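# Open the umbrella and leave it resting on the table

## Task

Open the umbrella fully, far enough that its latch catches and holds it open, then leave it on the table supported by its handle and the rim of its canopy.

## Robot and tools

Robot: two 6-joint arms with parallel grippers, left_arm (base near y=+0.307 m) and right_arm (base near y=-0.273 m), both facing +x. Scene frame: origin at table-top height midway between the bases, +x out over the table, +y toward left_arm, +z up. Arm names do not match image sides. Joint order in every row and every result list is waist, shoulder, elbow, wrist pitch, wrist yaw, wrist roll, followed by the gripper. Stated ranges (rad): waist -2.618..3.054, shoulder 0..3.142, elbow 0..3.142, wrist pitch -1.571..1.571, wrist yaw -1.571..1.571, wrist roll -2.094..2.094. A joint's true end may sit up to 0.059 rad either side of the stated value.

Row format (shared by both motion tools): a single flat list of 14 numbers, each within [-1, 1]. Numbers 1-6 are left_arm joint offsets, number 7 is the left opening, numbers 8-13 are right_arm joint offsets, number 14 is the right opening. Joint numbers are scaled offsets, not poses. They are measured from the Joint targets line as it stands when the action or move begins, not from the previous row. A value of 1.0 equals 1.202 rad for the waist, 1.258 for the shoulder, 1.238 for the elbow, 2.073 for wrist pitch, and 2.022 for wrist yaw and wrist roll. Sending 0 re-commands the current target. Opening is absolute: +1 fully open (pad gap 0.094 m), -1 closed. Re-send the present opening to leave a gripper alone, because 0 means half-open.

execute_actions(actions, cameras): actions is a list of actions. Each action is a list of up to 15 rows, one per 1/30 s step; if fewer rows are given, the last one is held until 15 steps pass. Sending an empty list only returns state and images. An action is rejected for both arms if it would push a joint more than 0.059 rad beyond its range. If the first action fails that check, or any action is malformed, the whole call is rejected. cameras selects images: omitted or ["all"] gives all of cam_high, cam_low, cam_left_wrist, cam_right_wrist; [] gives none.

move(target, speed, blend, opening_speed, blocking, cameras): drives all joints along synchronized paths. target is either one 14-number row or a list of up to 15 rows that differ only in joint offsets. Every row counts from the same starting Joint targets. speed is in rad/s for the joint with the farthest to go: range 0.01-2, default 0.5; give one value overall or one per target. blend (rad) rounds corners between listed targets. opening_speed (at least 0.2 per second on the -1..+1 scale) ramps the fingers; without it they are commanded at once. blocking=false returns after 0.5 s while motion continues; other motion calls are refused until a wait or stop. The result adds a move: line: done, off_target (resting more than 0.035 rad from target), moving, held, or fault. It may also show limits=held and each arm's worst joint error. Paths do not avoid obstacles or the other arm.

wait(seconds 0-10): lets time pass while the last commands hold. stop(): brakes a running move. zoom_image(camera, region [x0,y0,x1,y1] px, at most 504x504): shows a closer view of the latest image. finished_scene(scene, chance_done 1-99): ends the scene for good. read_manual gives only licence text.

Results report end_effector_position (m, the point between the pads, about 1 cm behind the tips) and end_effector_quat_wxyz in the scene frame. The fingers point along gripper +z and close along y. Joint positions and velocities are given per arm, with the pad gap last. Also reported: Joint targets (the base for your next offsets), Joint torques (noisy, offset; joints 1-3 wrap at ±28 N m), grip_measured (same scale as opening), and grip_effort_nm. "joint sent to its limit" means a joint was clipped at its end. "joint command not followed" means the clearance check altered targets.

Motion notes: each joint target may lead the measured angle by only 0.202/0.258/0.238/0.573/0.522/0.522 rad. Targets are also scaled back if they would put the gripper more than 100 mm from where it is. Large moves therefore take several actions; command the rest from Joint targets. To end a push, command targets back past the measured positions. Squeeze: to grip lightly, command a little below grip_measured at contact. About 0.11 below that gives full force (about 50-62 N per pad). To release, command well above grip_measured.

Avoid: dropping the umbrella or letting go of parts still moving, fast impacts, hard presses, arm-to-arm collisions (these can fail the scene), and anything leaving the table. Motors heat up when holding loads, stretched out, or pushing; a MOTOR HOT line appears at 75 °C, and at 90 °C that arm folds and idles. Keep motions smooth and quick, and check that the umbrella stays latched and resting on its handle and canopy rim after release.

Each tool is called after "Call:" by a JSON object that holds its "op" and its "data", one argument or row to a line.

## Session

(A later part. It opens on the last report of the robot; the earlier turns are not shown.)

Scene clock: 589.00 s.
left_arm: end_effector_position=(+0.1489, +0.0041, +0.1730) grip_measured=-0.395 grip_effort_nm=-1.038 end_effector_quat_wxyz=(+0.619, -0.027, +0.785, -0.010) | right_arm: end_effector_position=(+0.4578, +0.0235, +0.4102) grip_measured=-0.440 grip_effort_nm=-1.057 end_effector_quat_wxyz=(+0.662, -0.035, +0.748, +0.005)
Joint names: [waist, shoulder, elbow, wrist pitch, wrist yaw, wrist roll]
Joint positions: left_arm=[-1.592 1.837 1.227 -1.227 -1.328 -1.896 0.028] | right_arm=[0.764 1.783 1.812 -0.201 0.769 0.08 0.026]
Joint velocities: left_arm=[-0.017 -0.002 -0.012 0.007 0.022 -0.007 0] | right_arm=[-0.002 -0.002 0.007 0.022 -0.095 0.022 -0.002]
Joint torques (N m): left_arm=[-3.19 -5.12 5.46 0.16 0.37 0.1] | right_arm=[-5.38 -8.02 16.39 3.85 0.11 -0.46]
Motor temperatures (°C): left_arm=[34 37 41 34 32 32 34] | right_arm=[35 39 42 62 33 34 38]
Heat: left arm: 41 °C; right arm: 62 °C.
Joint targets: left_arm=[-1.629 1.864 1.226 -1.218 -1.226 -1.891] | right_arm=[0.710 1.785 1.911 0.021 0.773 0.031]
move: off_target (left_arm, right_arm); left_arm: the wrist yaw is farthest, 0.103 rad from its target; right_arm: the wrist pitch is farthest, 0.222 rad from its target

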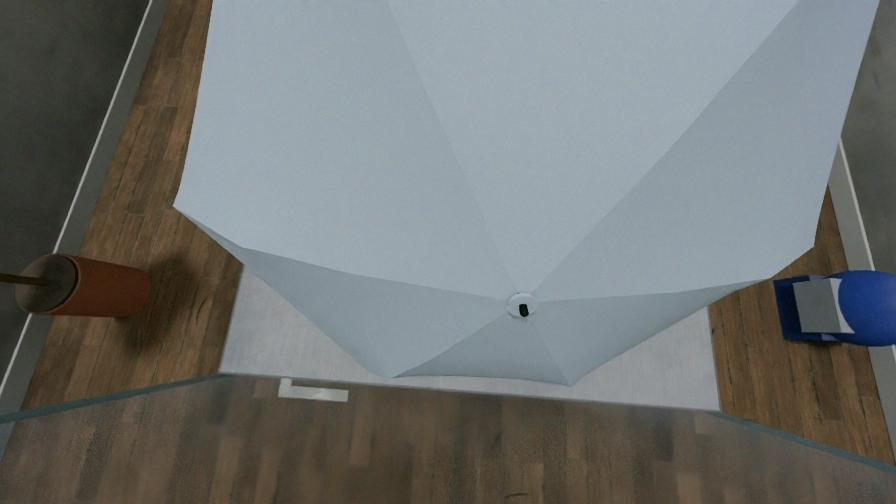

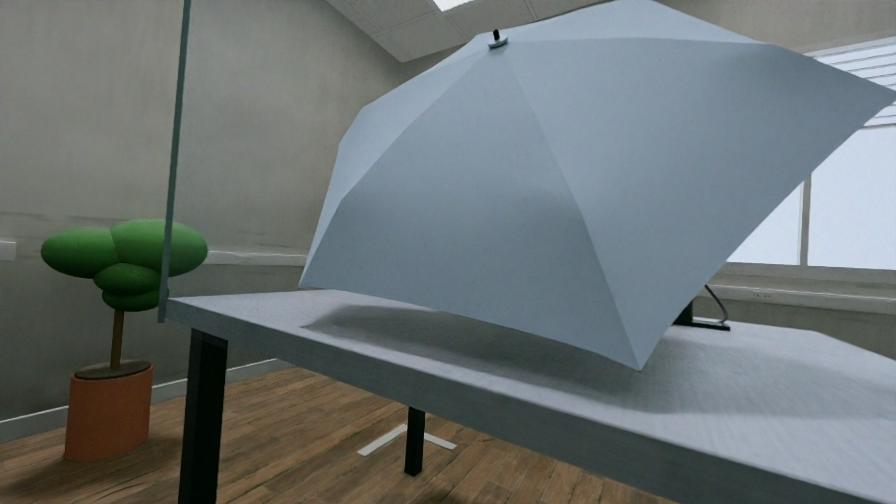

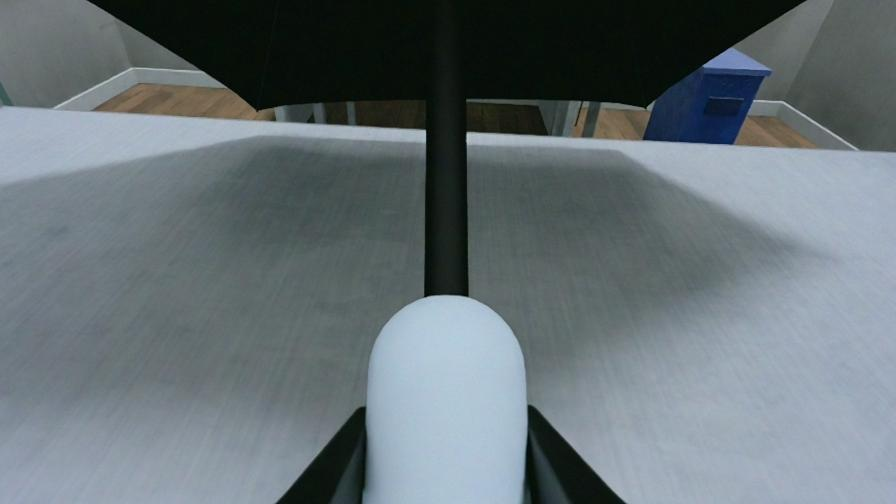

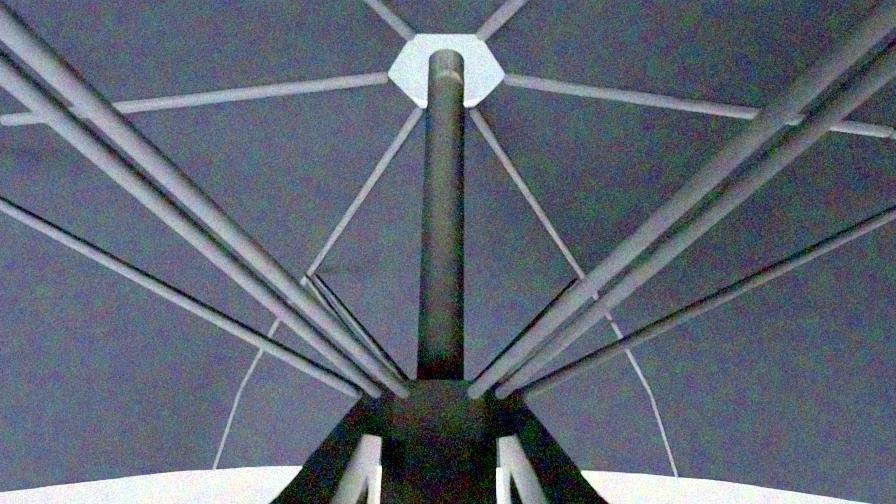

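Call:
{"op": "move", "data": {
  "target": [0, 0, 0, 0, 0.03, 0, -0.55, 0.0449, -0.0175, -0.0477, -0.0781, 0.003, 0.0242, -0.6],
  "speed": 0.1
}}

Scene clock: 610.70 s.
left_arm: end_effector_position=(+0.1456, +0.0058, +0.1650) grip_measured=-0.395 grip_effort_nm=-1.038 end_effector_quat_wxyz=(+0.601, -0.031, +0.799, -0.006) | right_arm: end_effector_position=(+0.4526, +0.0283, +0.4022) grip_measured=-0.440 grip_effort_nm=-1.062 end_effector_quat_wxyz=(+0.651, -0.039, +0.758, +0.008)
Joint names: [waist, shoulder, elbow, wrist pitch, wrist yaw, wrist roll]
Joint positions: left_arm=[-1.596 1.837 1.227 -1.227 -1.279 -1.897 0.028] | right_arm=[0.778 1.783 1.812 -0.242 0.769 0.108 0.026]
Joint velocities: left_arm=[-0.012 0.012 0.007 -0.007 0.037 -0.051 0] | right_arm=[-0.012 -0.002 -0.002 -0.051 -0.022 0.081 0]
Joint torques (N m): left_arm=[-2.88 -5.11 5.46 0.15 0.51 0.11] | right_arm=[-1.33 -9.76 11 2.72 0.21 -0.27]
Motor temperatures (°C): left_arm=[34 37 41 33 32 32 34] | right_arm=[35 40 45 70 33 34 38]
Heat: left arm: 41 °C; right arm: 70 °C.
Joint targets: left_arm=[-1.629 1.864 1.226 -1.218 -1.165 -1.891] | right_arm=[0.764 1.763 1.851 -0.141 0.779 0.080]
move: off_target (left_arm, right_arm); left_arm: the wrist yaw is farthest, 0.114 rad from its target; right_arm: the wrist pitch is farthest, 0.101 rad from its target

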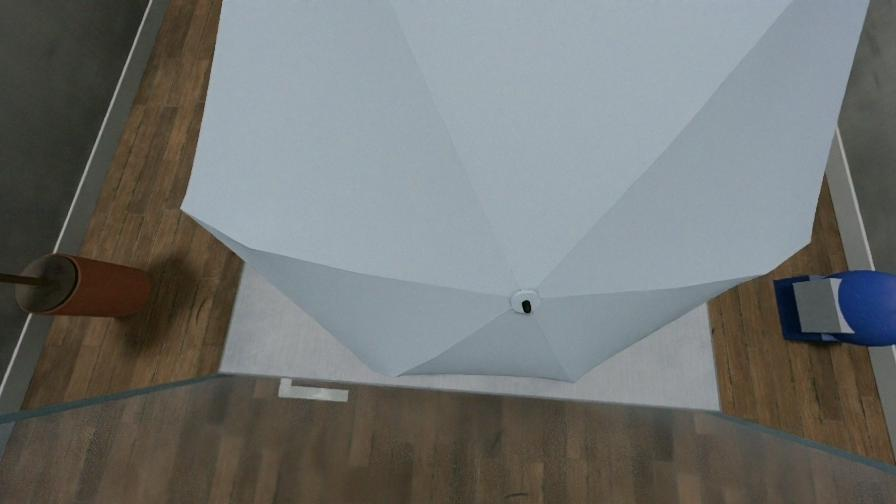

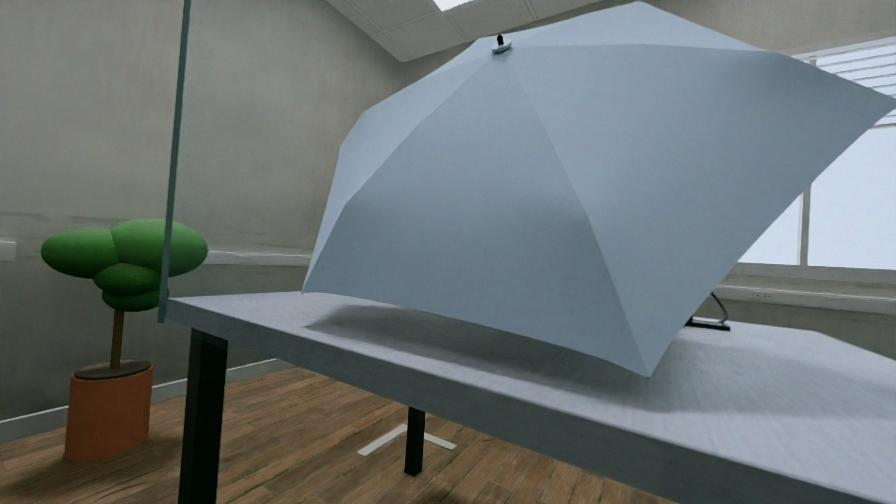

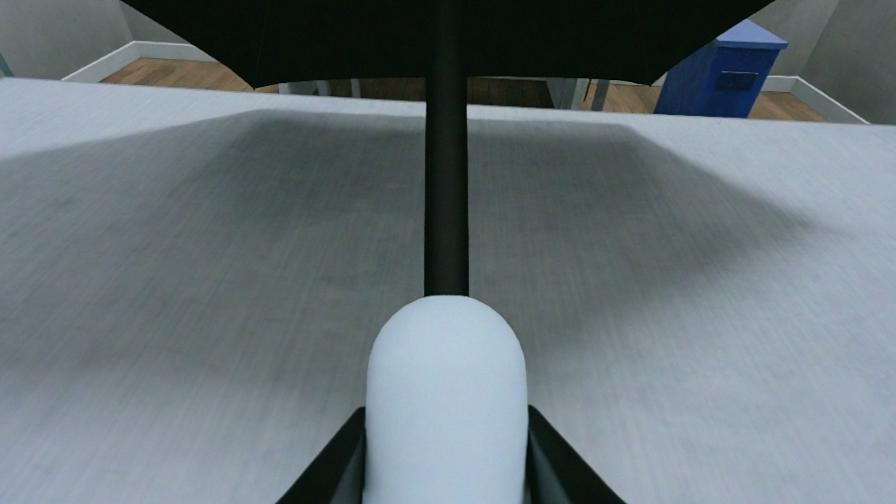

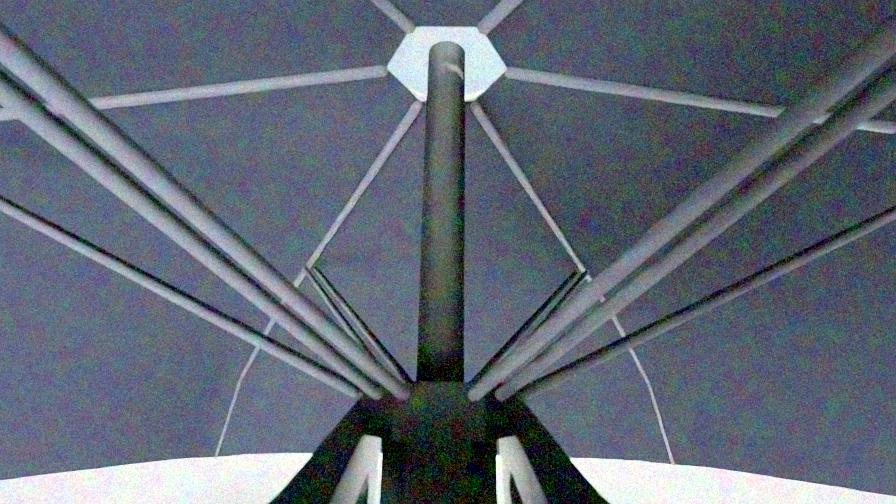

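Call:
{"op": "move", "data": {
  "target": [0, 0, 0, 0, 0, 0, -0.55, 0.0233, -0.0445, -0.0929, 0.0096, 0.0124, 0.0045, -0.6],
  "speed": 0.1
}}

Scene clock: 615.30 s.
left_arm: end_effector_position=(+0.1375, +0.0043, +0.1566) grip_measured=-0.395 grip_effort_nm=-1.028 end_effector_quat_wxyz=(+0.581, -0.034, +0.813, -0.012) | right_arm: end_effector_position=(+0.4479, +0.0307, +0.3877) grip_measured=-0.440 grip_effort_nm=-1.062 end_effector_quat_wxyz=(+0.649, -0.042, +0.760, +0.003)
Joint names: [waist, shoulder, elbow, wrist pitch, wrist yaw, wrist roll]
Joint positions: left_arm=[-1.614 1.837 1.227 -1.217 -1.229 -1.904 0.028] | right_arm=[0.792 1.768 1.743 -0.201 0.785 0.111 0.026]
Joint velocities: left_arm=[-0.007 -0.002 -0.002 -0.081 -0.081 -0.007 0] | right_arm=[-0.012 0.002 -0.007 0.022 0.007 -0.022 -0.001]
Joint torques (N m): left_arm=[-1.31 -5.12 5.45 0.06 0.04 0.19] | right_arm=[0.08 -12.97 7.01 2.51 0.31 -0.21]
Motor temperatures (°C): left_arm=[34 37 40 33 32 31 34] | right_arm=[35 41 44 69 33 34 38]
Heat: left arm: 40 °C; right arm: 69 °C.
Joint targets: left_arm=[-1.629 1.864 1.226 -1.218 -1.165 -1.891] | right_arm=[0.792 1.707 1.736 -0.121 0.803 0.089]
move: off_target (left_arm, right_arm); left_arm: the wrist yaw is farthest, 0.064 rad from its target; right_arm: the wrist pitch is farthest, 0.080 rad from its target

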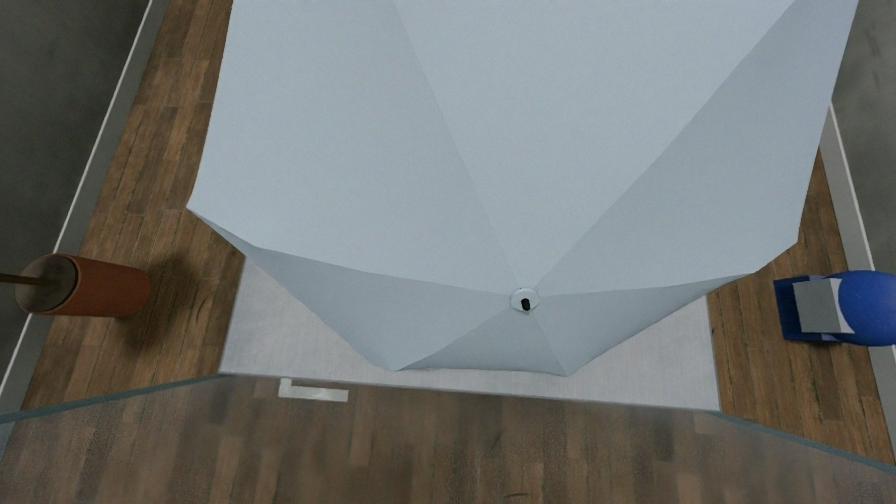

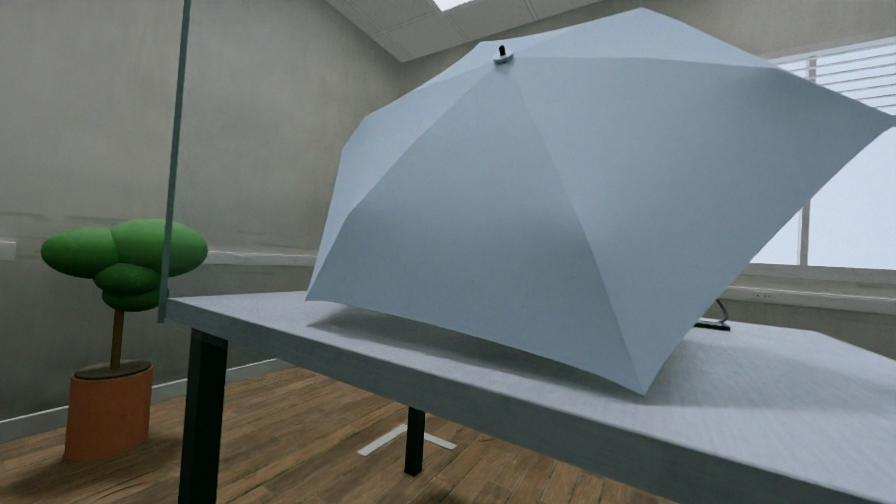

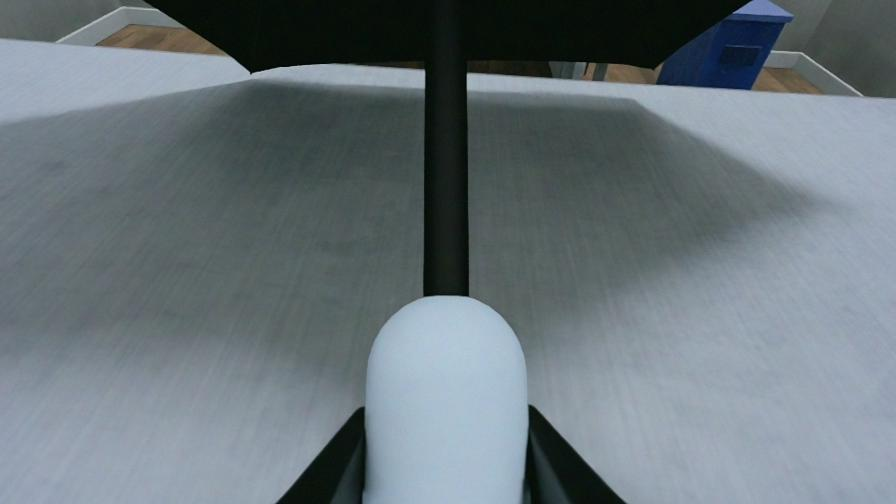

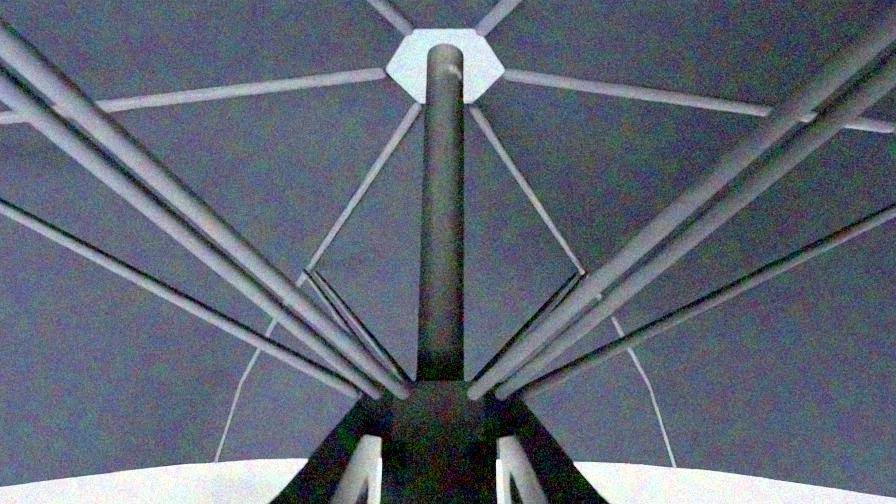

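Call:
{"op": "move", "data": {
  "target": [0, 0, 0, 0, 0, 0, -0.55, 0.0108, -0.0270, -0.0565, 0.0116, 0.0074, 0.0025, -0.6],
  "speed": 0.1,
  "cameras": ["cam_right_wrist"]
}}

Scene clock: 622.00 s.
left_arm: end_effector_position=(+0.1338, +0.0033, +0.1529) grip_measured=-0.395 grip_effort_nm=-1.033 end_effector_quat_wxyz=(+0.577, -0.029, +0.817, -0.010) | right_arm: end_effector_position=(+0.4409, +0.0262, +0.3859) grip_measured=-0.440 grip_effort_nm=-1.062 end_effector_quat_wxyz=(+0.654, -0.036, +0.755, +0.006)
Joint names: [waist, shoulder, elbow, wrist pitch, wrist yaw, wrist roll]
Joint positions: left_arm=[-1.623 1.842 1.227 -1.217 -1.217 -1.902 0.028] | right_arm=[0.8 1.731 1.678 -0.155 0.799 0.111 0.026]
Joint velocities: left_arm=[0.002 0.002 -0.012 0.022 0.095 -0.051 0] | right_arm=[-0.032 -0.012 0.012 -0.007 0.022 0.022 -0.001]
Joint torques (N m): left_arm=[-0.46 -5.53 5.44 0.05 -0.08 0.17] | right_arm=[0.55 -12.46 6.64 2.29 0.32 -0.13]
Motor temperatures (°C): left_arm=[34 37 40 33 32 31 34] | right_arm=[35 41 43 67 33 34 38]
Heat: left arm: 40 °C; right arm: 67 °C.
Joint targets: left_arm=[-1.629 1.864 1.226 -1.218 -1.165 -1.891] | right_arm=[0.806 1.673 1.667 -0.096 0.819 0.094]
move: off_target (left_arm, right_arm); left_arm: the wrist yaw is farthest, 0.052 rad from its target; right_arm: the shoulder is farthest, 0.058 rad from its target
Images, in order (width x height): cam_right_wrist 896x504.

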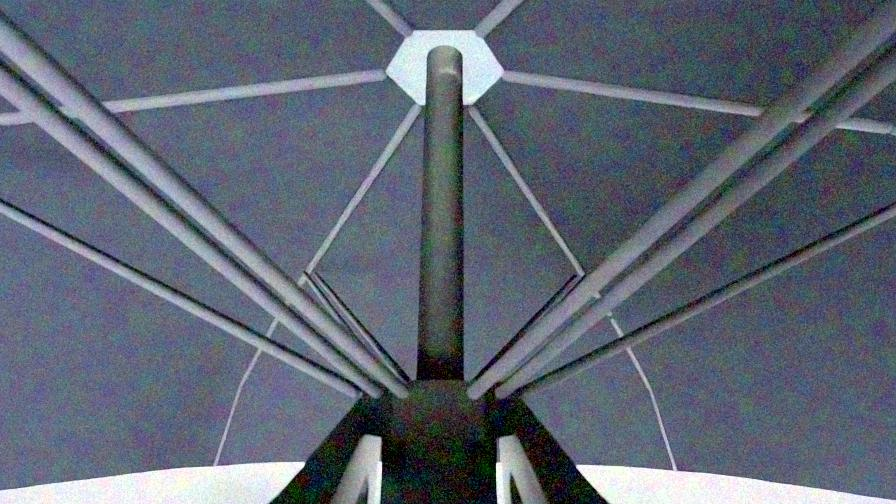

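Call:
{"op": "move", "data": {
  "target": [0, 0, 0, 0, 0, 0, -0.55, 0.0058, -0.0270, -0.0565, 0.0116, 0.0060, 0.0025, -0.6],
  "speed": 0.1,
  "cameras": ["cam_right_wrist"]
}}

Scene clock: 624.57 s.
left_arm: end_effector_position=(+0.1309, +0.0028, +0.1490) grip_measured=-0.395 grip_effort_nm=-1.048 end_effector_quat_wxyz=(+0.570, -0.025, +0.822, -0.008) | right_arm: end_effector_position=(+0.4348, +0.0193, +0.3842) grip_measured=-0.440 grip_effort_nm=-1.072 end_effector_quat_wxyz=(+0.659, -0.029, +0.751, +0.008)
Joint names: [waist, shoulder, elbow, wrist pitch, wrist yaw, wrist roll]
Joint positions: left_arm=[-1.63 1.846 1.227 -1.215 -1.199 -1.896 0.028] | right_arm=[0.803 1.693 1.612 -0.109 0.81 0.112 0.026]
Joint velocities: left_arm=[-0.007 0.002 -0.007 -0.007 -0.051 0.037 0] | right_arm=[0.002 0.002 0.002 -0.007 -0.037 -0.081 0]
Joint torques (N m): left_arm=[0.03 -5.81 5.41 0.02 -0.24 0.1] | right_arm=[0.92 -11.79 6.35 2.08 0.33 -0.11]
Motor temperatures (°C): left_arm=[34 37 40 33 32 31 34] | right_arm=[35 41 42 66 33 34 38]
Heat: left arm: 40 °C; right arm: 66 °C.
Joint targets: left_arm=[-1.630 1.864 1.226 -1.218 -1.165 -1.891] | right_arm=[0.812 1.639 1.597 -0.073 0.830 0.099]
move: off_target (right_arm); right_arm: the shoulder is farthest, 0.054 rad from its target
Images, in order (width x height): cam_right_wrist 896x504.

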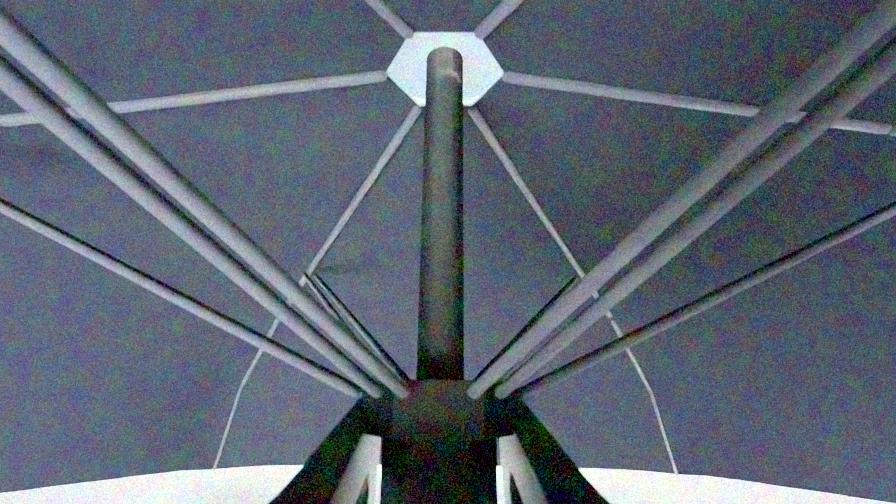

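Call:
{"op": "move", "data": {
  "target": [0, 0, 0, 0, 0, 0, -0.55, 0.0116, -0.0360, -0.0753, 0.0150, 0.0085, 0.0035, -0.6],
  "speed": 0.1,
  "cameras": ["cam_right_wrist"]
}}

Scene clock: 628.57 s.
left_arm: end_effector_position=(+0.1267, +0.0026, +0.1430) grip_measured=-0.395 grip_effort_nm=-1.038 end_effector_quat_wxyz=(+0.558, -0.018, +0.830, -0.002) | right_arm: end_effector_position=(+0.4251, +0.0122, +0.3811) grip_measured=-0.440 grip_effort_nm=-1.062 end_effector_quat_wxyz=(+0.666, -0.020, +0.745, +0.014)
Joint names: [waist, shoulder, elbow, wrist pitch, wrist yaw, wrist roll]
Joint positions: left_arm=[-1.637 1.85 1.227 -1.212 -1.169 -1.883 0.028] | right_arm=[0.813 1.642 1.524 -0.048 0.824 0.117 0.026]
Joint velocities: left_arm=[-0.007 -0.007 -0.002 -0.051 -0.051 0.007 0] | right_arm=[-0.012 0.002 -0.027 -0.095 0.022 -0.051 0]
Joint torques (N m): left_arm=[0.73 -6.15 5.41 -0.02 -0.52 -0.05] | right_arm=[1.31 -11 5.97 1.79 0.35 -0.09]
Motor temperatures (°C): left_arm=[34 37 40 33 32 31 34] | right_arm=[35 42 42 64 33 34 38]
Heat: left arm: 40 °C; right arm: 64 °C.
Joint targets: left_arm=[-1.629 1.864 1.226 -1.218 -1.165 -1.891] | right_arm=[0.826 1.594 1.504 -0.042 0.848 0.106]
move: off_target (right_arm); right_arm: the shoulder is farthest, 0.049 rad from its target
Images, in order (width x height): cam_right_wrist 896x504.

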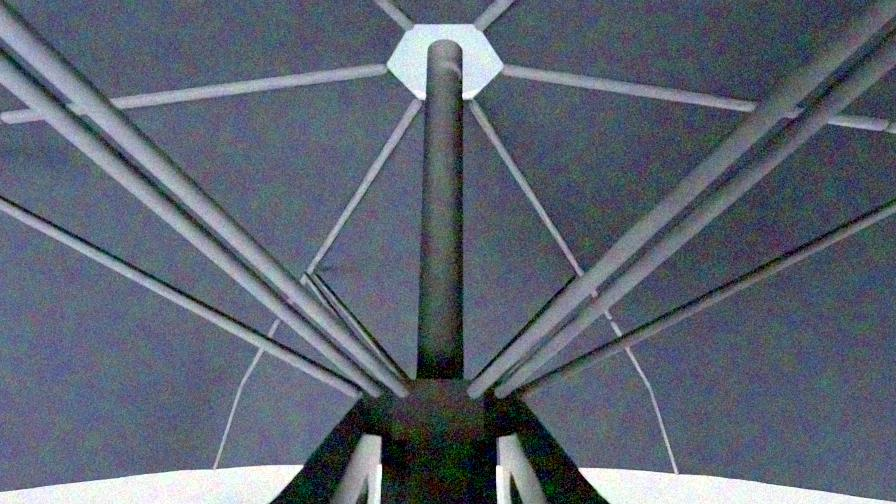

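Call:
{"op": "zoom_image", "data": {
  "camera": "cam_right_wrist",
  "region": [380, 10, 520, 130]
}}

Call:
{"op": "zoom_image", "data": {
  "camera": "cam_right_wrist",
  "region": [330, 330, 560, 504]
}}

Scaled by 3.600 from the camera's 896x504 image, which has a finer 1280x720 frame.

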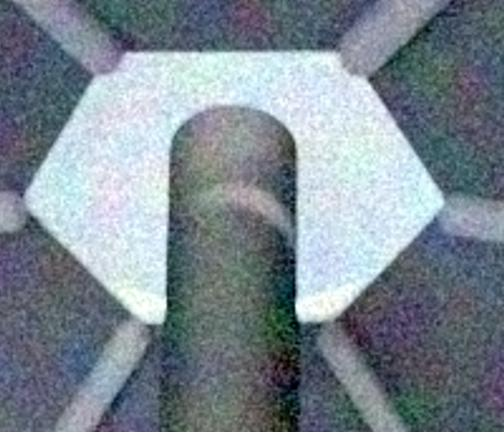

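Scaled by 2.191 from the camera's 896x504 image, which has a finer 1280x720 frame.

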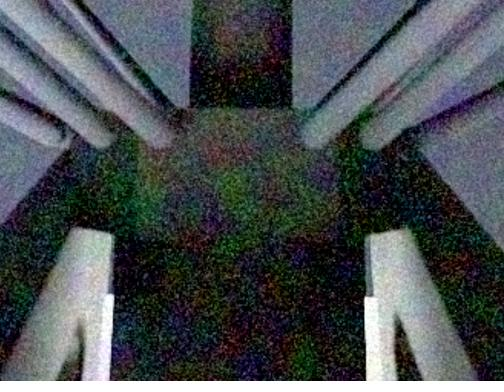

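Call:
{"op": "move", "data": {
  "target": [-0.0141, 0.0962, -0.0695, 0.0661, 0.0010, -0.0232, -0.55, 0.1015, -0.0962, -0.1458, 0.0656, 0.0608, -0.0109, -0.6],
  "speed": 0.08
}}

Scene clock: 660.87 s.
left_arm: end_effector_position=(+0.1226, +0.0025, +0.0932) grip_measured=-0.395 grip_effort_nm=-1.038 end_effector_quat_wxyz=(+0.560, -0.016, +0.828, +0.007) | right_arm: end_effector_position=(+0.3747, +0.0111, +0.3808) grip_measured=-0.440 grip_effort_nm=-1.057 end_effector_quat_wxyz=(+0.686, -0.011, +0.727, +0.021)
Joint names: [waist, shoulder, elbow, wrist pitch, wrist yaw, wrist roll]
Joint positions: left_arm=[-1.65 1.966 1.155 -1.088 -1.166 -1.933 0.028] | right_arm=[0.932 1.518 1.34 0.079 0.951 0.095 0.026]
Joint velocities: left_arm=[0.017 -0.002 -0.012 0.037 -0.066 -0.022 0] | right_arm=[-0.002 0.017 -0.002 -0.007 -0.037 -0.066 -0.001]
Joint torques (N m): left_arm=[0.38 -6.12 3.75 0 -0.49 -0.01] | right_arm=[1.62 -9.66 6.22 1.82 0.3 -0.08]
Motor temperatures (°C): left_arm=[34 36 40 33 32 31 34] | right_arm=[35 41 40 57 33 34 38]
Heat: left arm: 40 °C; right arm: 57 °C.
Joint targets: left_arm=[-1.646 1.985 1.140 -1.081 -1.163 -1.938] | right_arm=[0.948 1.473 1.323 0.094 0.971 0.084]
move: off_target (right_arm); right_arm: the shoulder is farthest, 0.045 rad from its target

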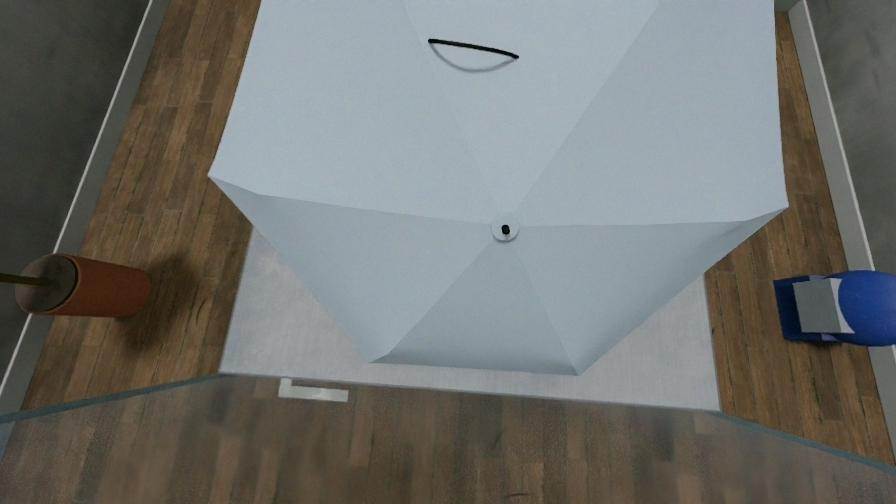

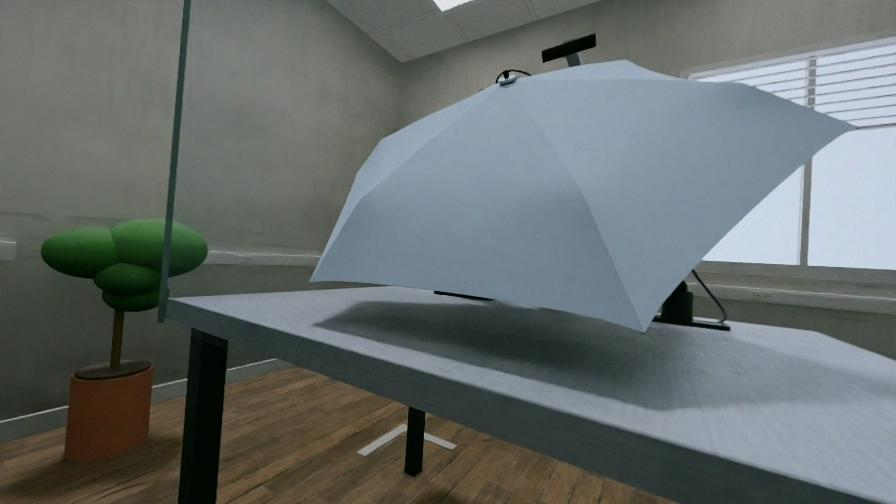

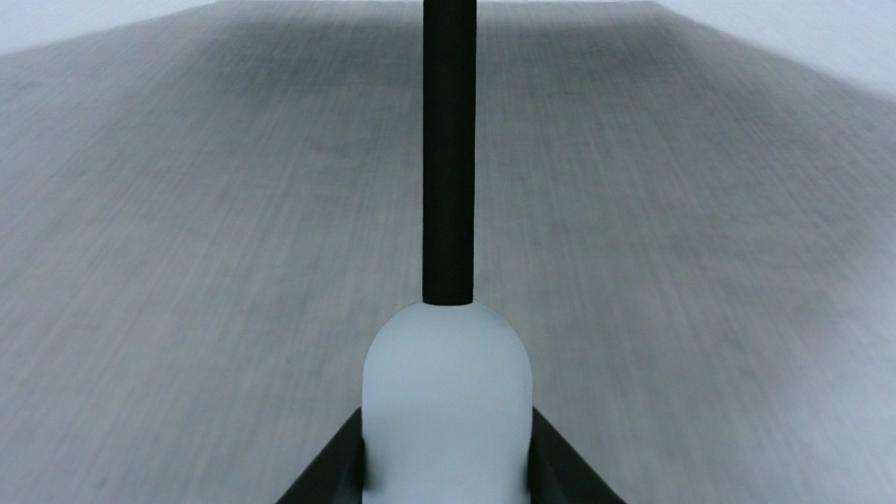

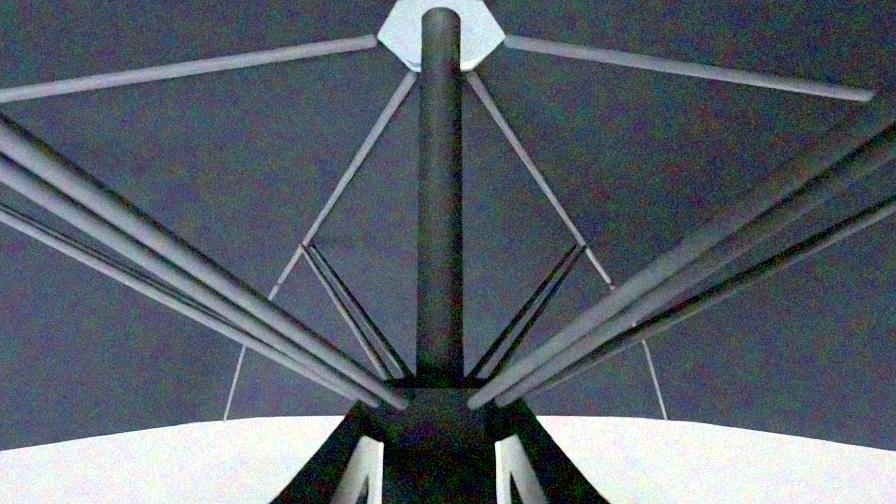

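Call:
{"op": "move", "data": {
  "target": [0.0067, 0.0933, -0.0593, 0.1054, 0.0082, 0.0129, -0.55, 0.0042, 0.0077, -0.1680, 0.1046, 0.0022, 0.0045, -0.6],
  "speed": 0.1
}}

Scene clock: 679.63 s.
left_arm: end_effector_position=(+0.1223, +0.0020, +0.0404) grip_measured=-0.395 grip_effort_nm=-1.038 end_effector_quat_wxyz=(+0.558, -0.013, +0.830, +0.005) | right_arm: end_effector_position=(+0.3723, +0.0089, +0.3310) grip_measured=-0.440 grip_effort_nm=-1.053 end_effector_quat_wxyz=(+0.689, -0.008, +0.725, +0.021)
Joint names: [waist, shoulder, elbow, wrist pitch, wrist yaw, wrist roll]
Joint positions: left_arm=[-1.65 2.082 1.08 -0.876 -1.163 -1.91 0.028] | right_arm=[0.936 1.516 1.133 0.294 0.96 0.093 0.026]
Joint velocities: left_arm=[-0.002 0.007 0.002 -0.007 0.037 0.007 -0.001] | right_arm=[0.017 -0.032 -0.012 0.022 -0.051 0.007 -0.001]
Joint torques (N m): left_arm=[1.07 -6.42 3.12 0.11 -0.39 0] | right_arm=[1.66 -8.73 6.13 1.85 0.23 0]
Motor temperatures (°C): left_arm=[34 37 40 33 32 31 34] | right_arm=[35 40 39 55 33 34 38]
Heat: left arm: 40 °C; right arm: 55 °C.
Joint targets: left_arm=[-1.638 2.102 1.066 -0.863 -1.146 -1.912] | right_arm=[0.953 1.483 1.115 0.311 0.975 0.093]
move: done

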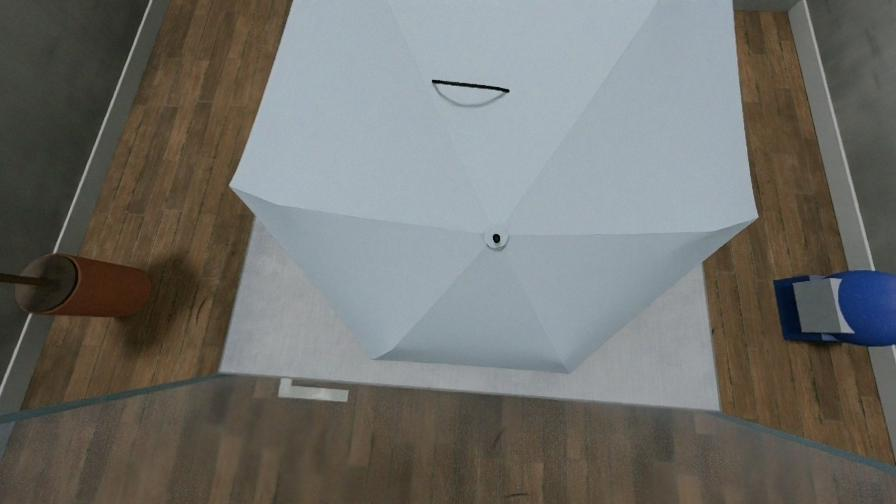

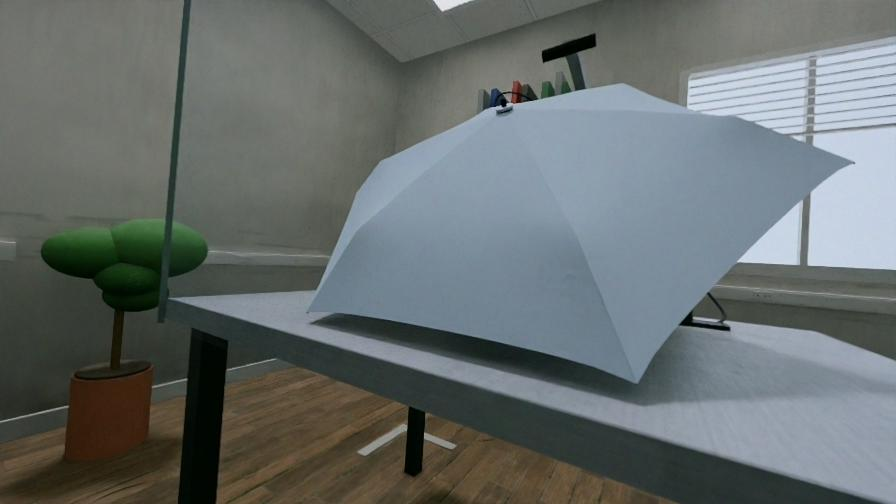

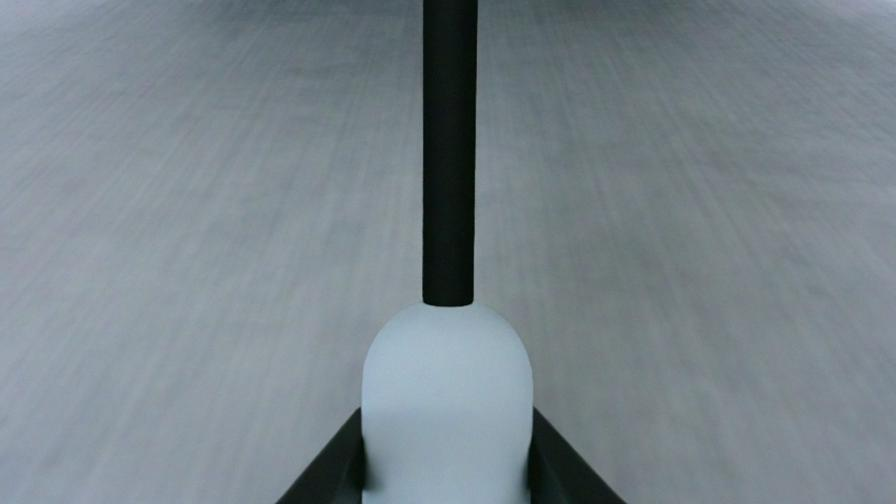

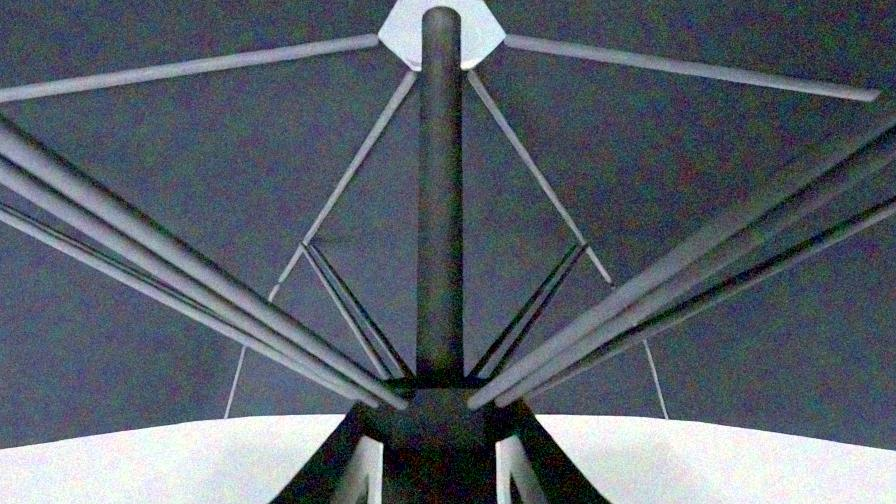

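Call:
{"op": "execute_actions", "data": {
  "actions": []
}}

Scene clock: 691.00 s.
left_arm: end_effector_position=(+0.1222, +0.0019, +0.0404) grip_measured=-0.395 grip_effort_nm=-1.043 end_effector_quat_wxyz=(+0.558, -0.013, +0.830, +0.005) | right_arm: end_effector_position=(+0.3723, +0.0088, +0.3309) grip_measured=-0.440 grip_effort_nm=-1.067 end_effector_quat_wxyz=(+0.689, -0.008, +0.725, +0.021)
Joint names: [waist, shoulder, elbow, wrist pitch, wrist yaw, wrist roll]
Joint positions: left_arm=[-1.65 2.082 1.08 -0.876 -1.163 -1.909 0.028] | right_arm=[0.936 1.516 1.133 0.294 0.96 0.093 0.026]
Joint velocities: left_arm=[-0.007 0.007 0.002 -0.007 -0.051 -0.037 0] | right_arm=[0.002 -0.002 0.002 0.022 0.022 -0.022 0]
Joint torques (N m): left_arm=[1.1 -6.39 3.12 0.1 -0.39 0.02] | right_arm=[1.69 -8.69 6.12 1.84 0.22 0]
Motor temperatures (°C): left_arm=[34 37 40 33 32 31 34] | right_arm=[35 41 39 55 33 34 38]
Heat: left arm: 40 °C; right arm: 55 °C.
Joint targets: left_arm=[-1.638 2.102 1.066 -0.862 -1.146 -1.912] | right_arm=[0.953 1.483 1.115 0.311 0.975 0.093]
Tool commands: left_gripper/opening=-0.55 right_gripper/opening=-0.6

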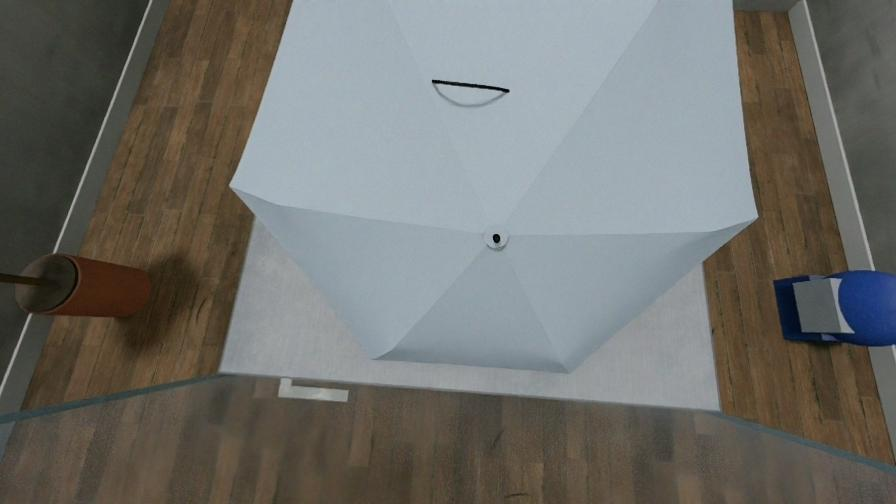

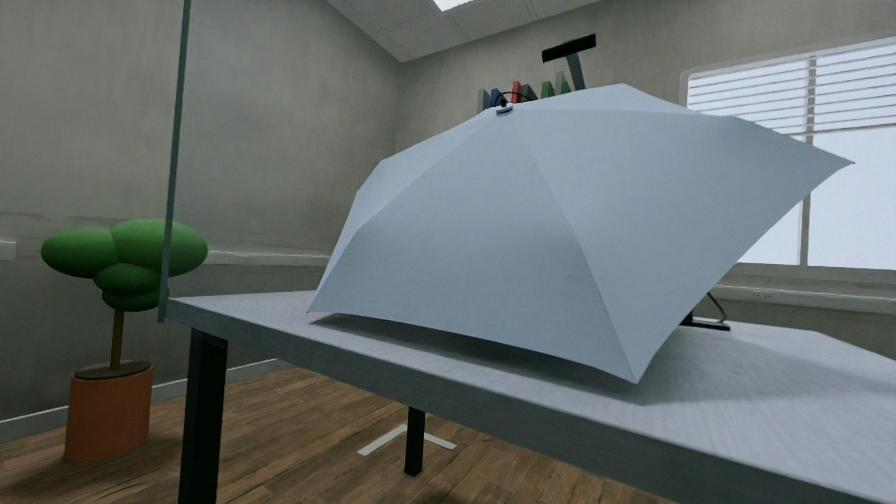

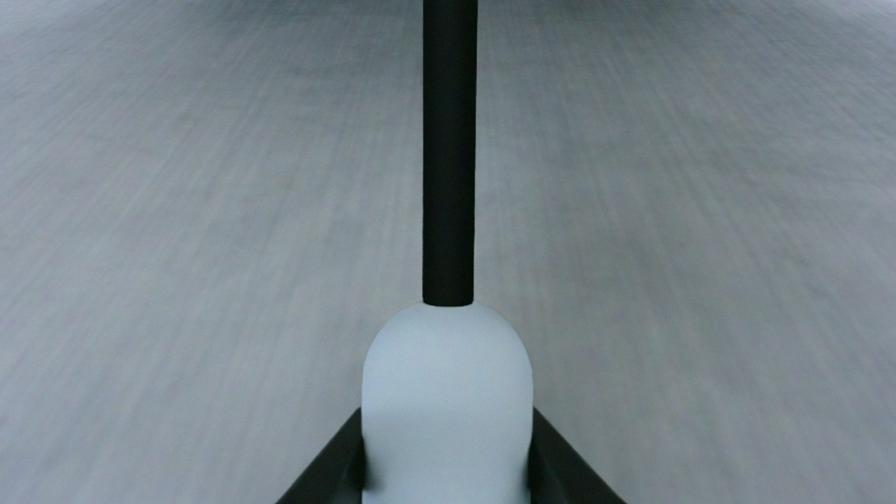

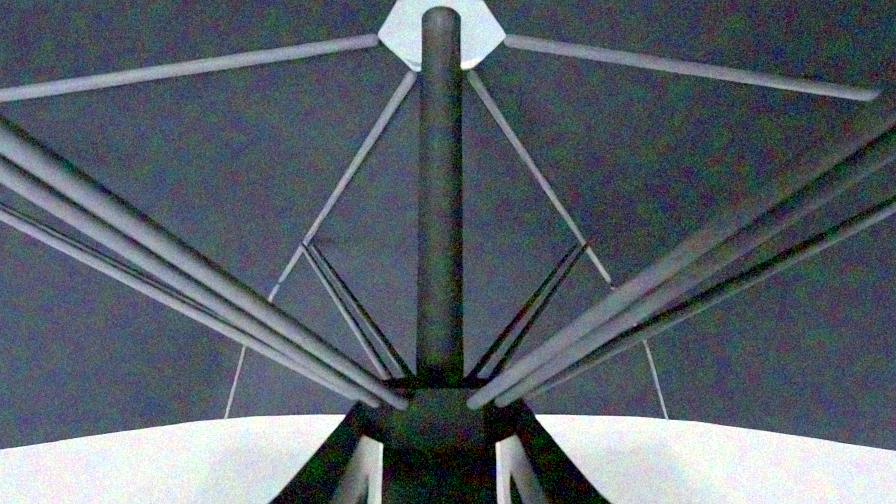

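Call:
{"op": "zoom_image", "data": {
  "camera": "cam_low",
  "region": [280, 260, 760, 430]
}}

Scaled by 1.050 from the camera's 896x504 image, which has a finer 1280x720 frame.

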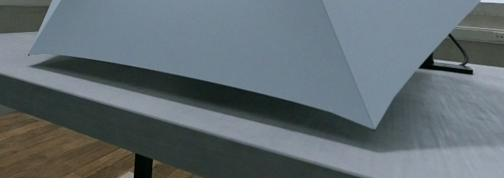

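Call:
{"op": "move", "data": {
  "target": [0.0008, 0.0105, -0.0068, 0.0116, 0.0009, 0.0015, -0.55, 0.0005, 0.001, -0.0194, 0.0122, 0.0002, 0.0005, -0.6],
  "speed": 0.1,
  "cameras": ["cam_low"]
}}

Scene clock: 697.07 s.
left_arm: end_effector_position=(+0.1222, +0.0024, +0.0347) grip_measured=-0.395 grip_effort_nm=-1.033 end_effector_quat_wxyz=(+0.557, -0.011, +0.830, +0.006) | right_arm: end_effector_position=(+0.3718, +0.0080, +0.3257) grip_measured=-0.440 grip_effort_nm=-1.057 end_effector_quat_wxyz=(+0.689, -0.006, +0.724, +0.022)
Joint names: [waist, shoulder, elbow, wrist pitch, wrist yaw, wrist roll]
Joint positions: left_arm=[-1.65 2.095 1.072 -0.853 -1.162 -1.904 0.028] | right_arm=[0.936 1.516 1.109 0.321 0.961 0.093 0.026]
Joint velocities: left_arm=[-0.012 0.007 -0.012 0.007 0.007 -0.007 0.001] | right_arm=[-0.007 0.007 -0.017 -0.066 -0.037 0.007 -0.001]
Joint torques (N m): left_arm=[1.16 -6.38 3.03 0.1 -0.39 -0.01] | right_arm=[1.76 -8.58 6.05 1.81 0.22 0.03]
Motor temperatures (°C): left_arm=[34 37 40 33 32 31 34] | right_arm=[35 41 38 55 33 34 38]
Heat: left arm: 40 °C; right arm: 55 °C.
Joint targets: left_arm=[-1.637 2.115 1.058 -0.838 -1.145 -1.909] | right_arm=[0.954 1.484 1.091 0.337 0.976 0.094]
move: done
Images, in order (width x height): cam_low 896x504.

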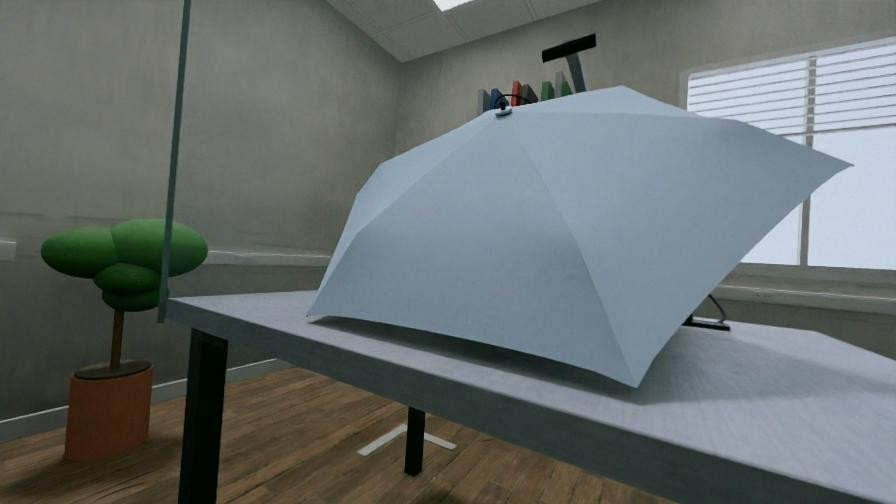

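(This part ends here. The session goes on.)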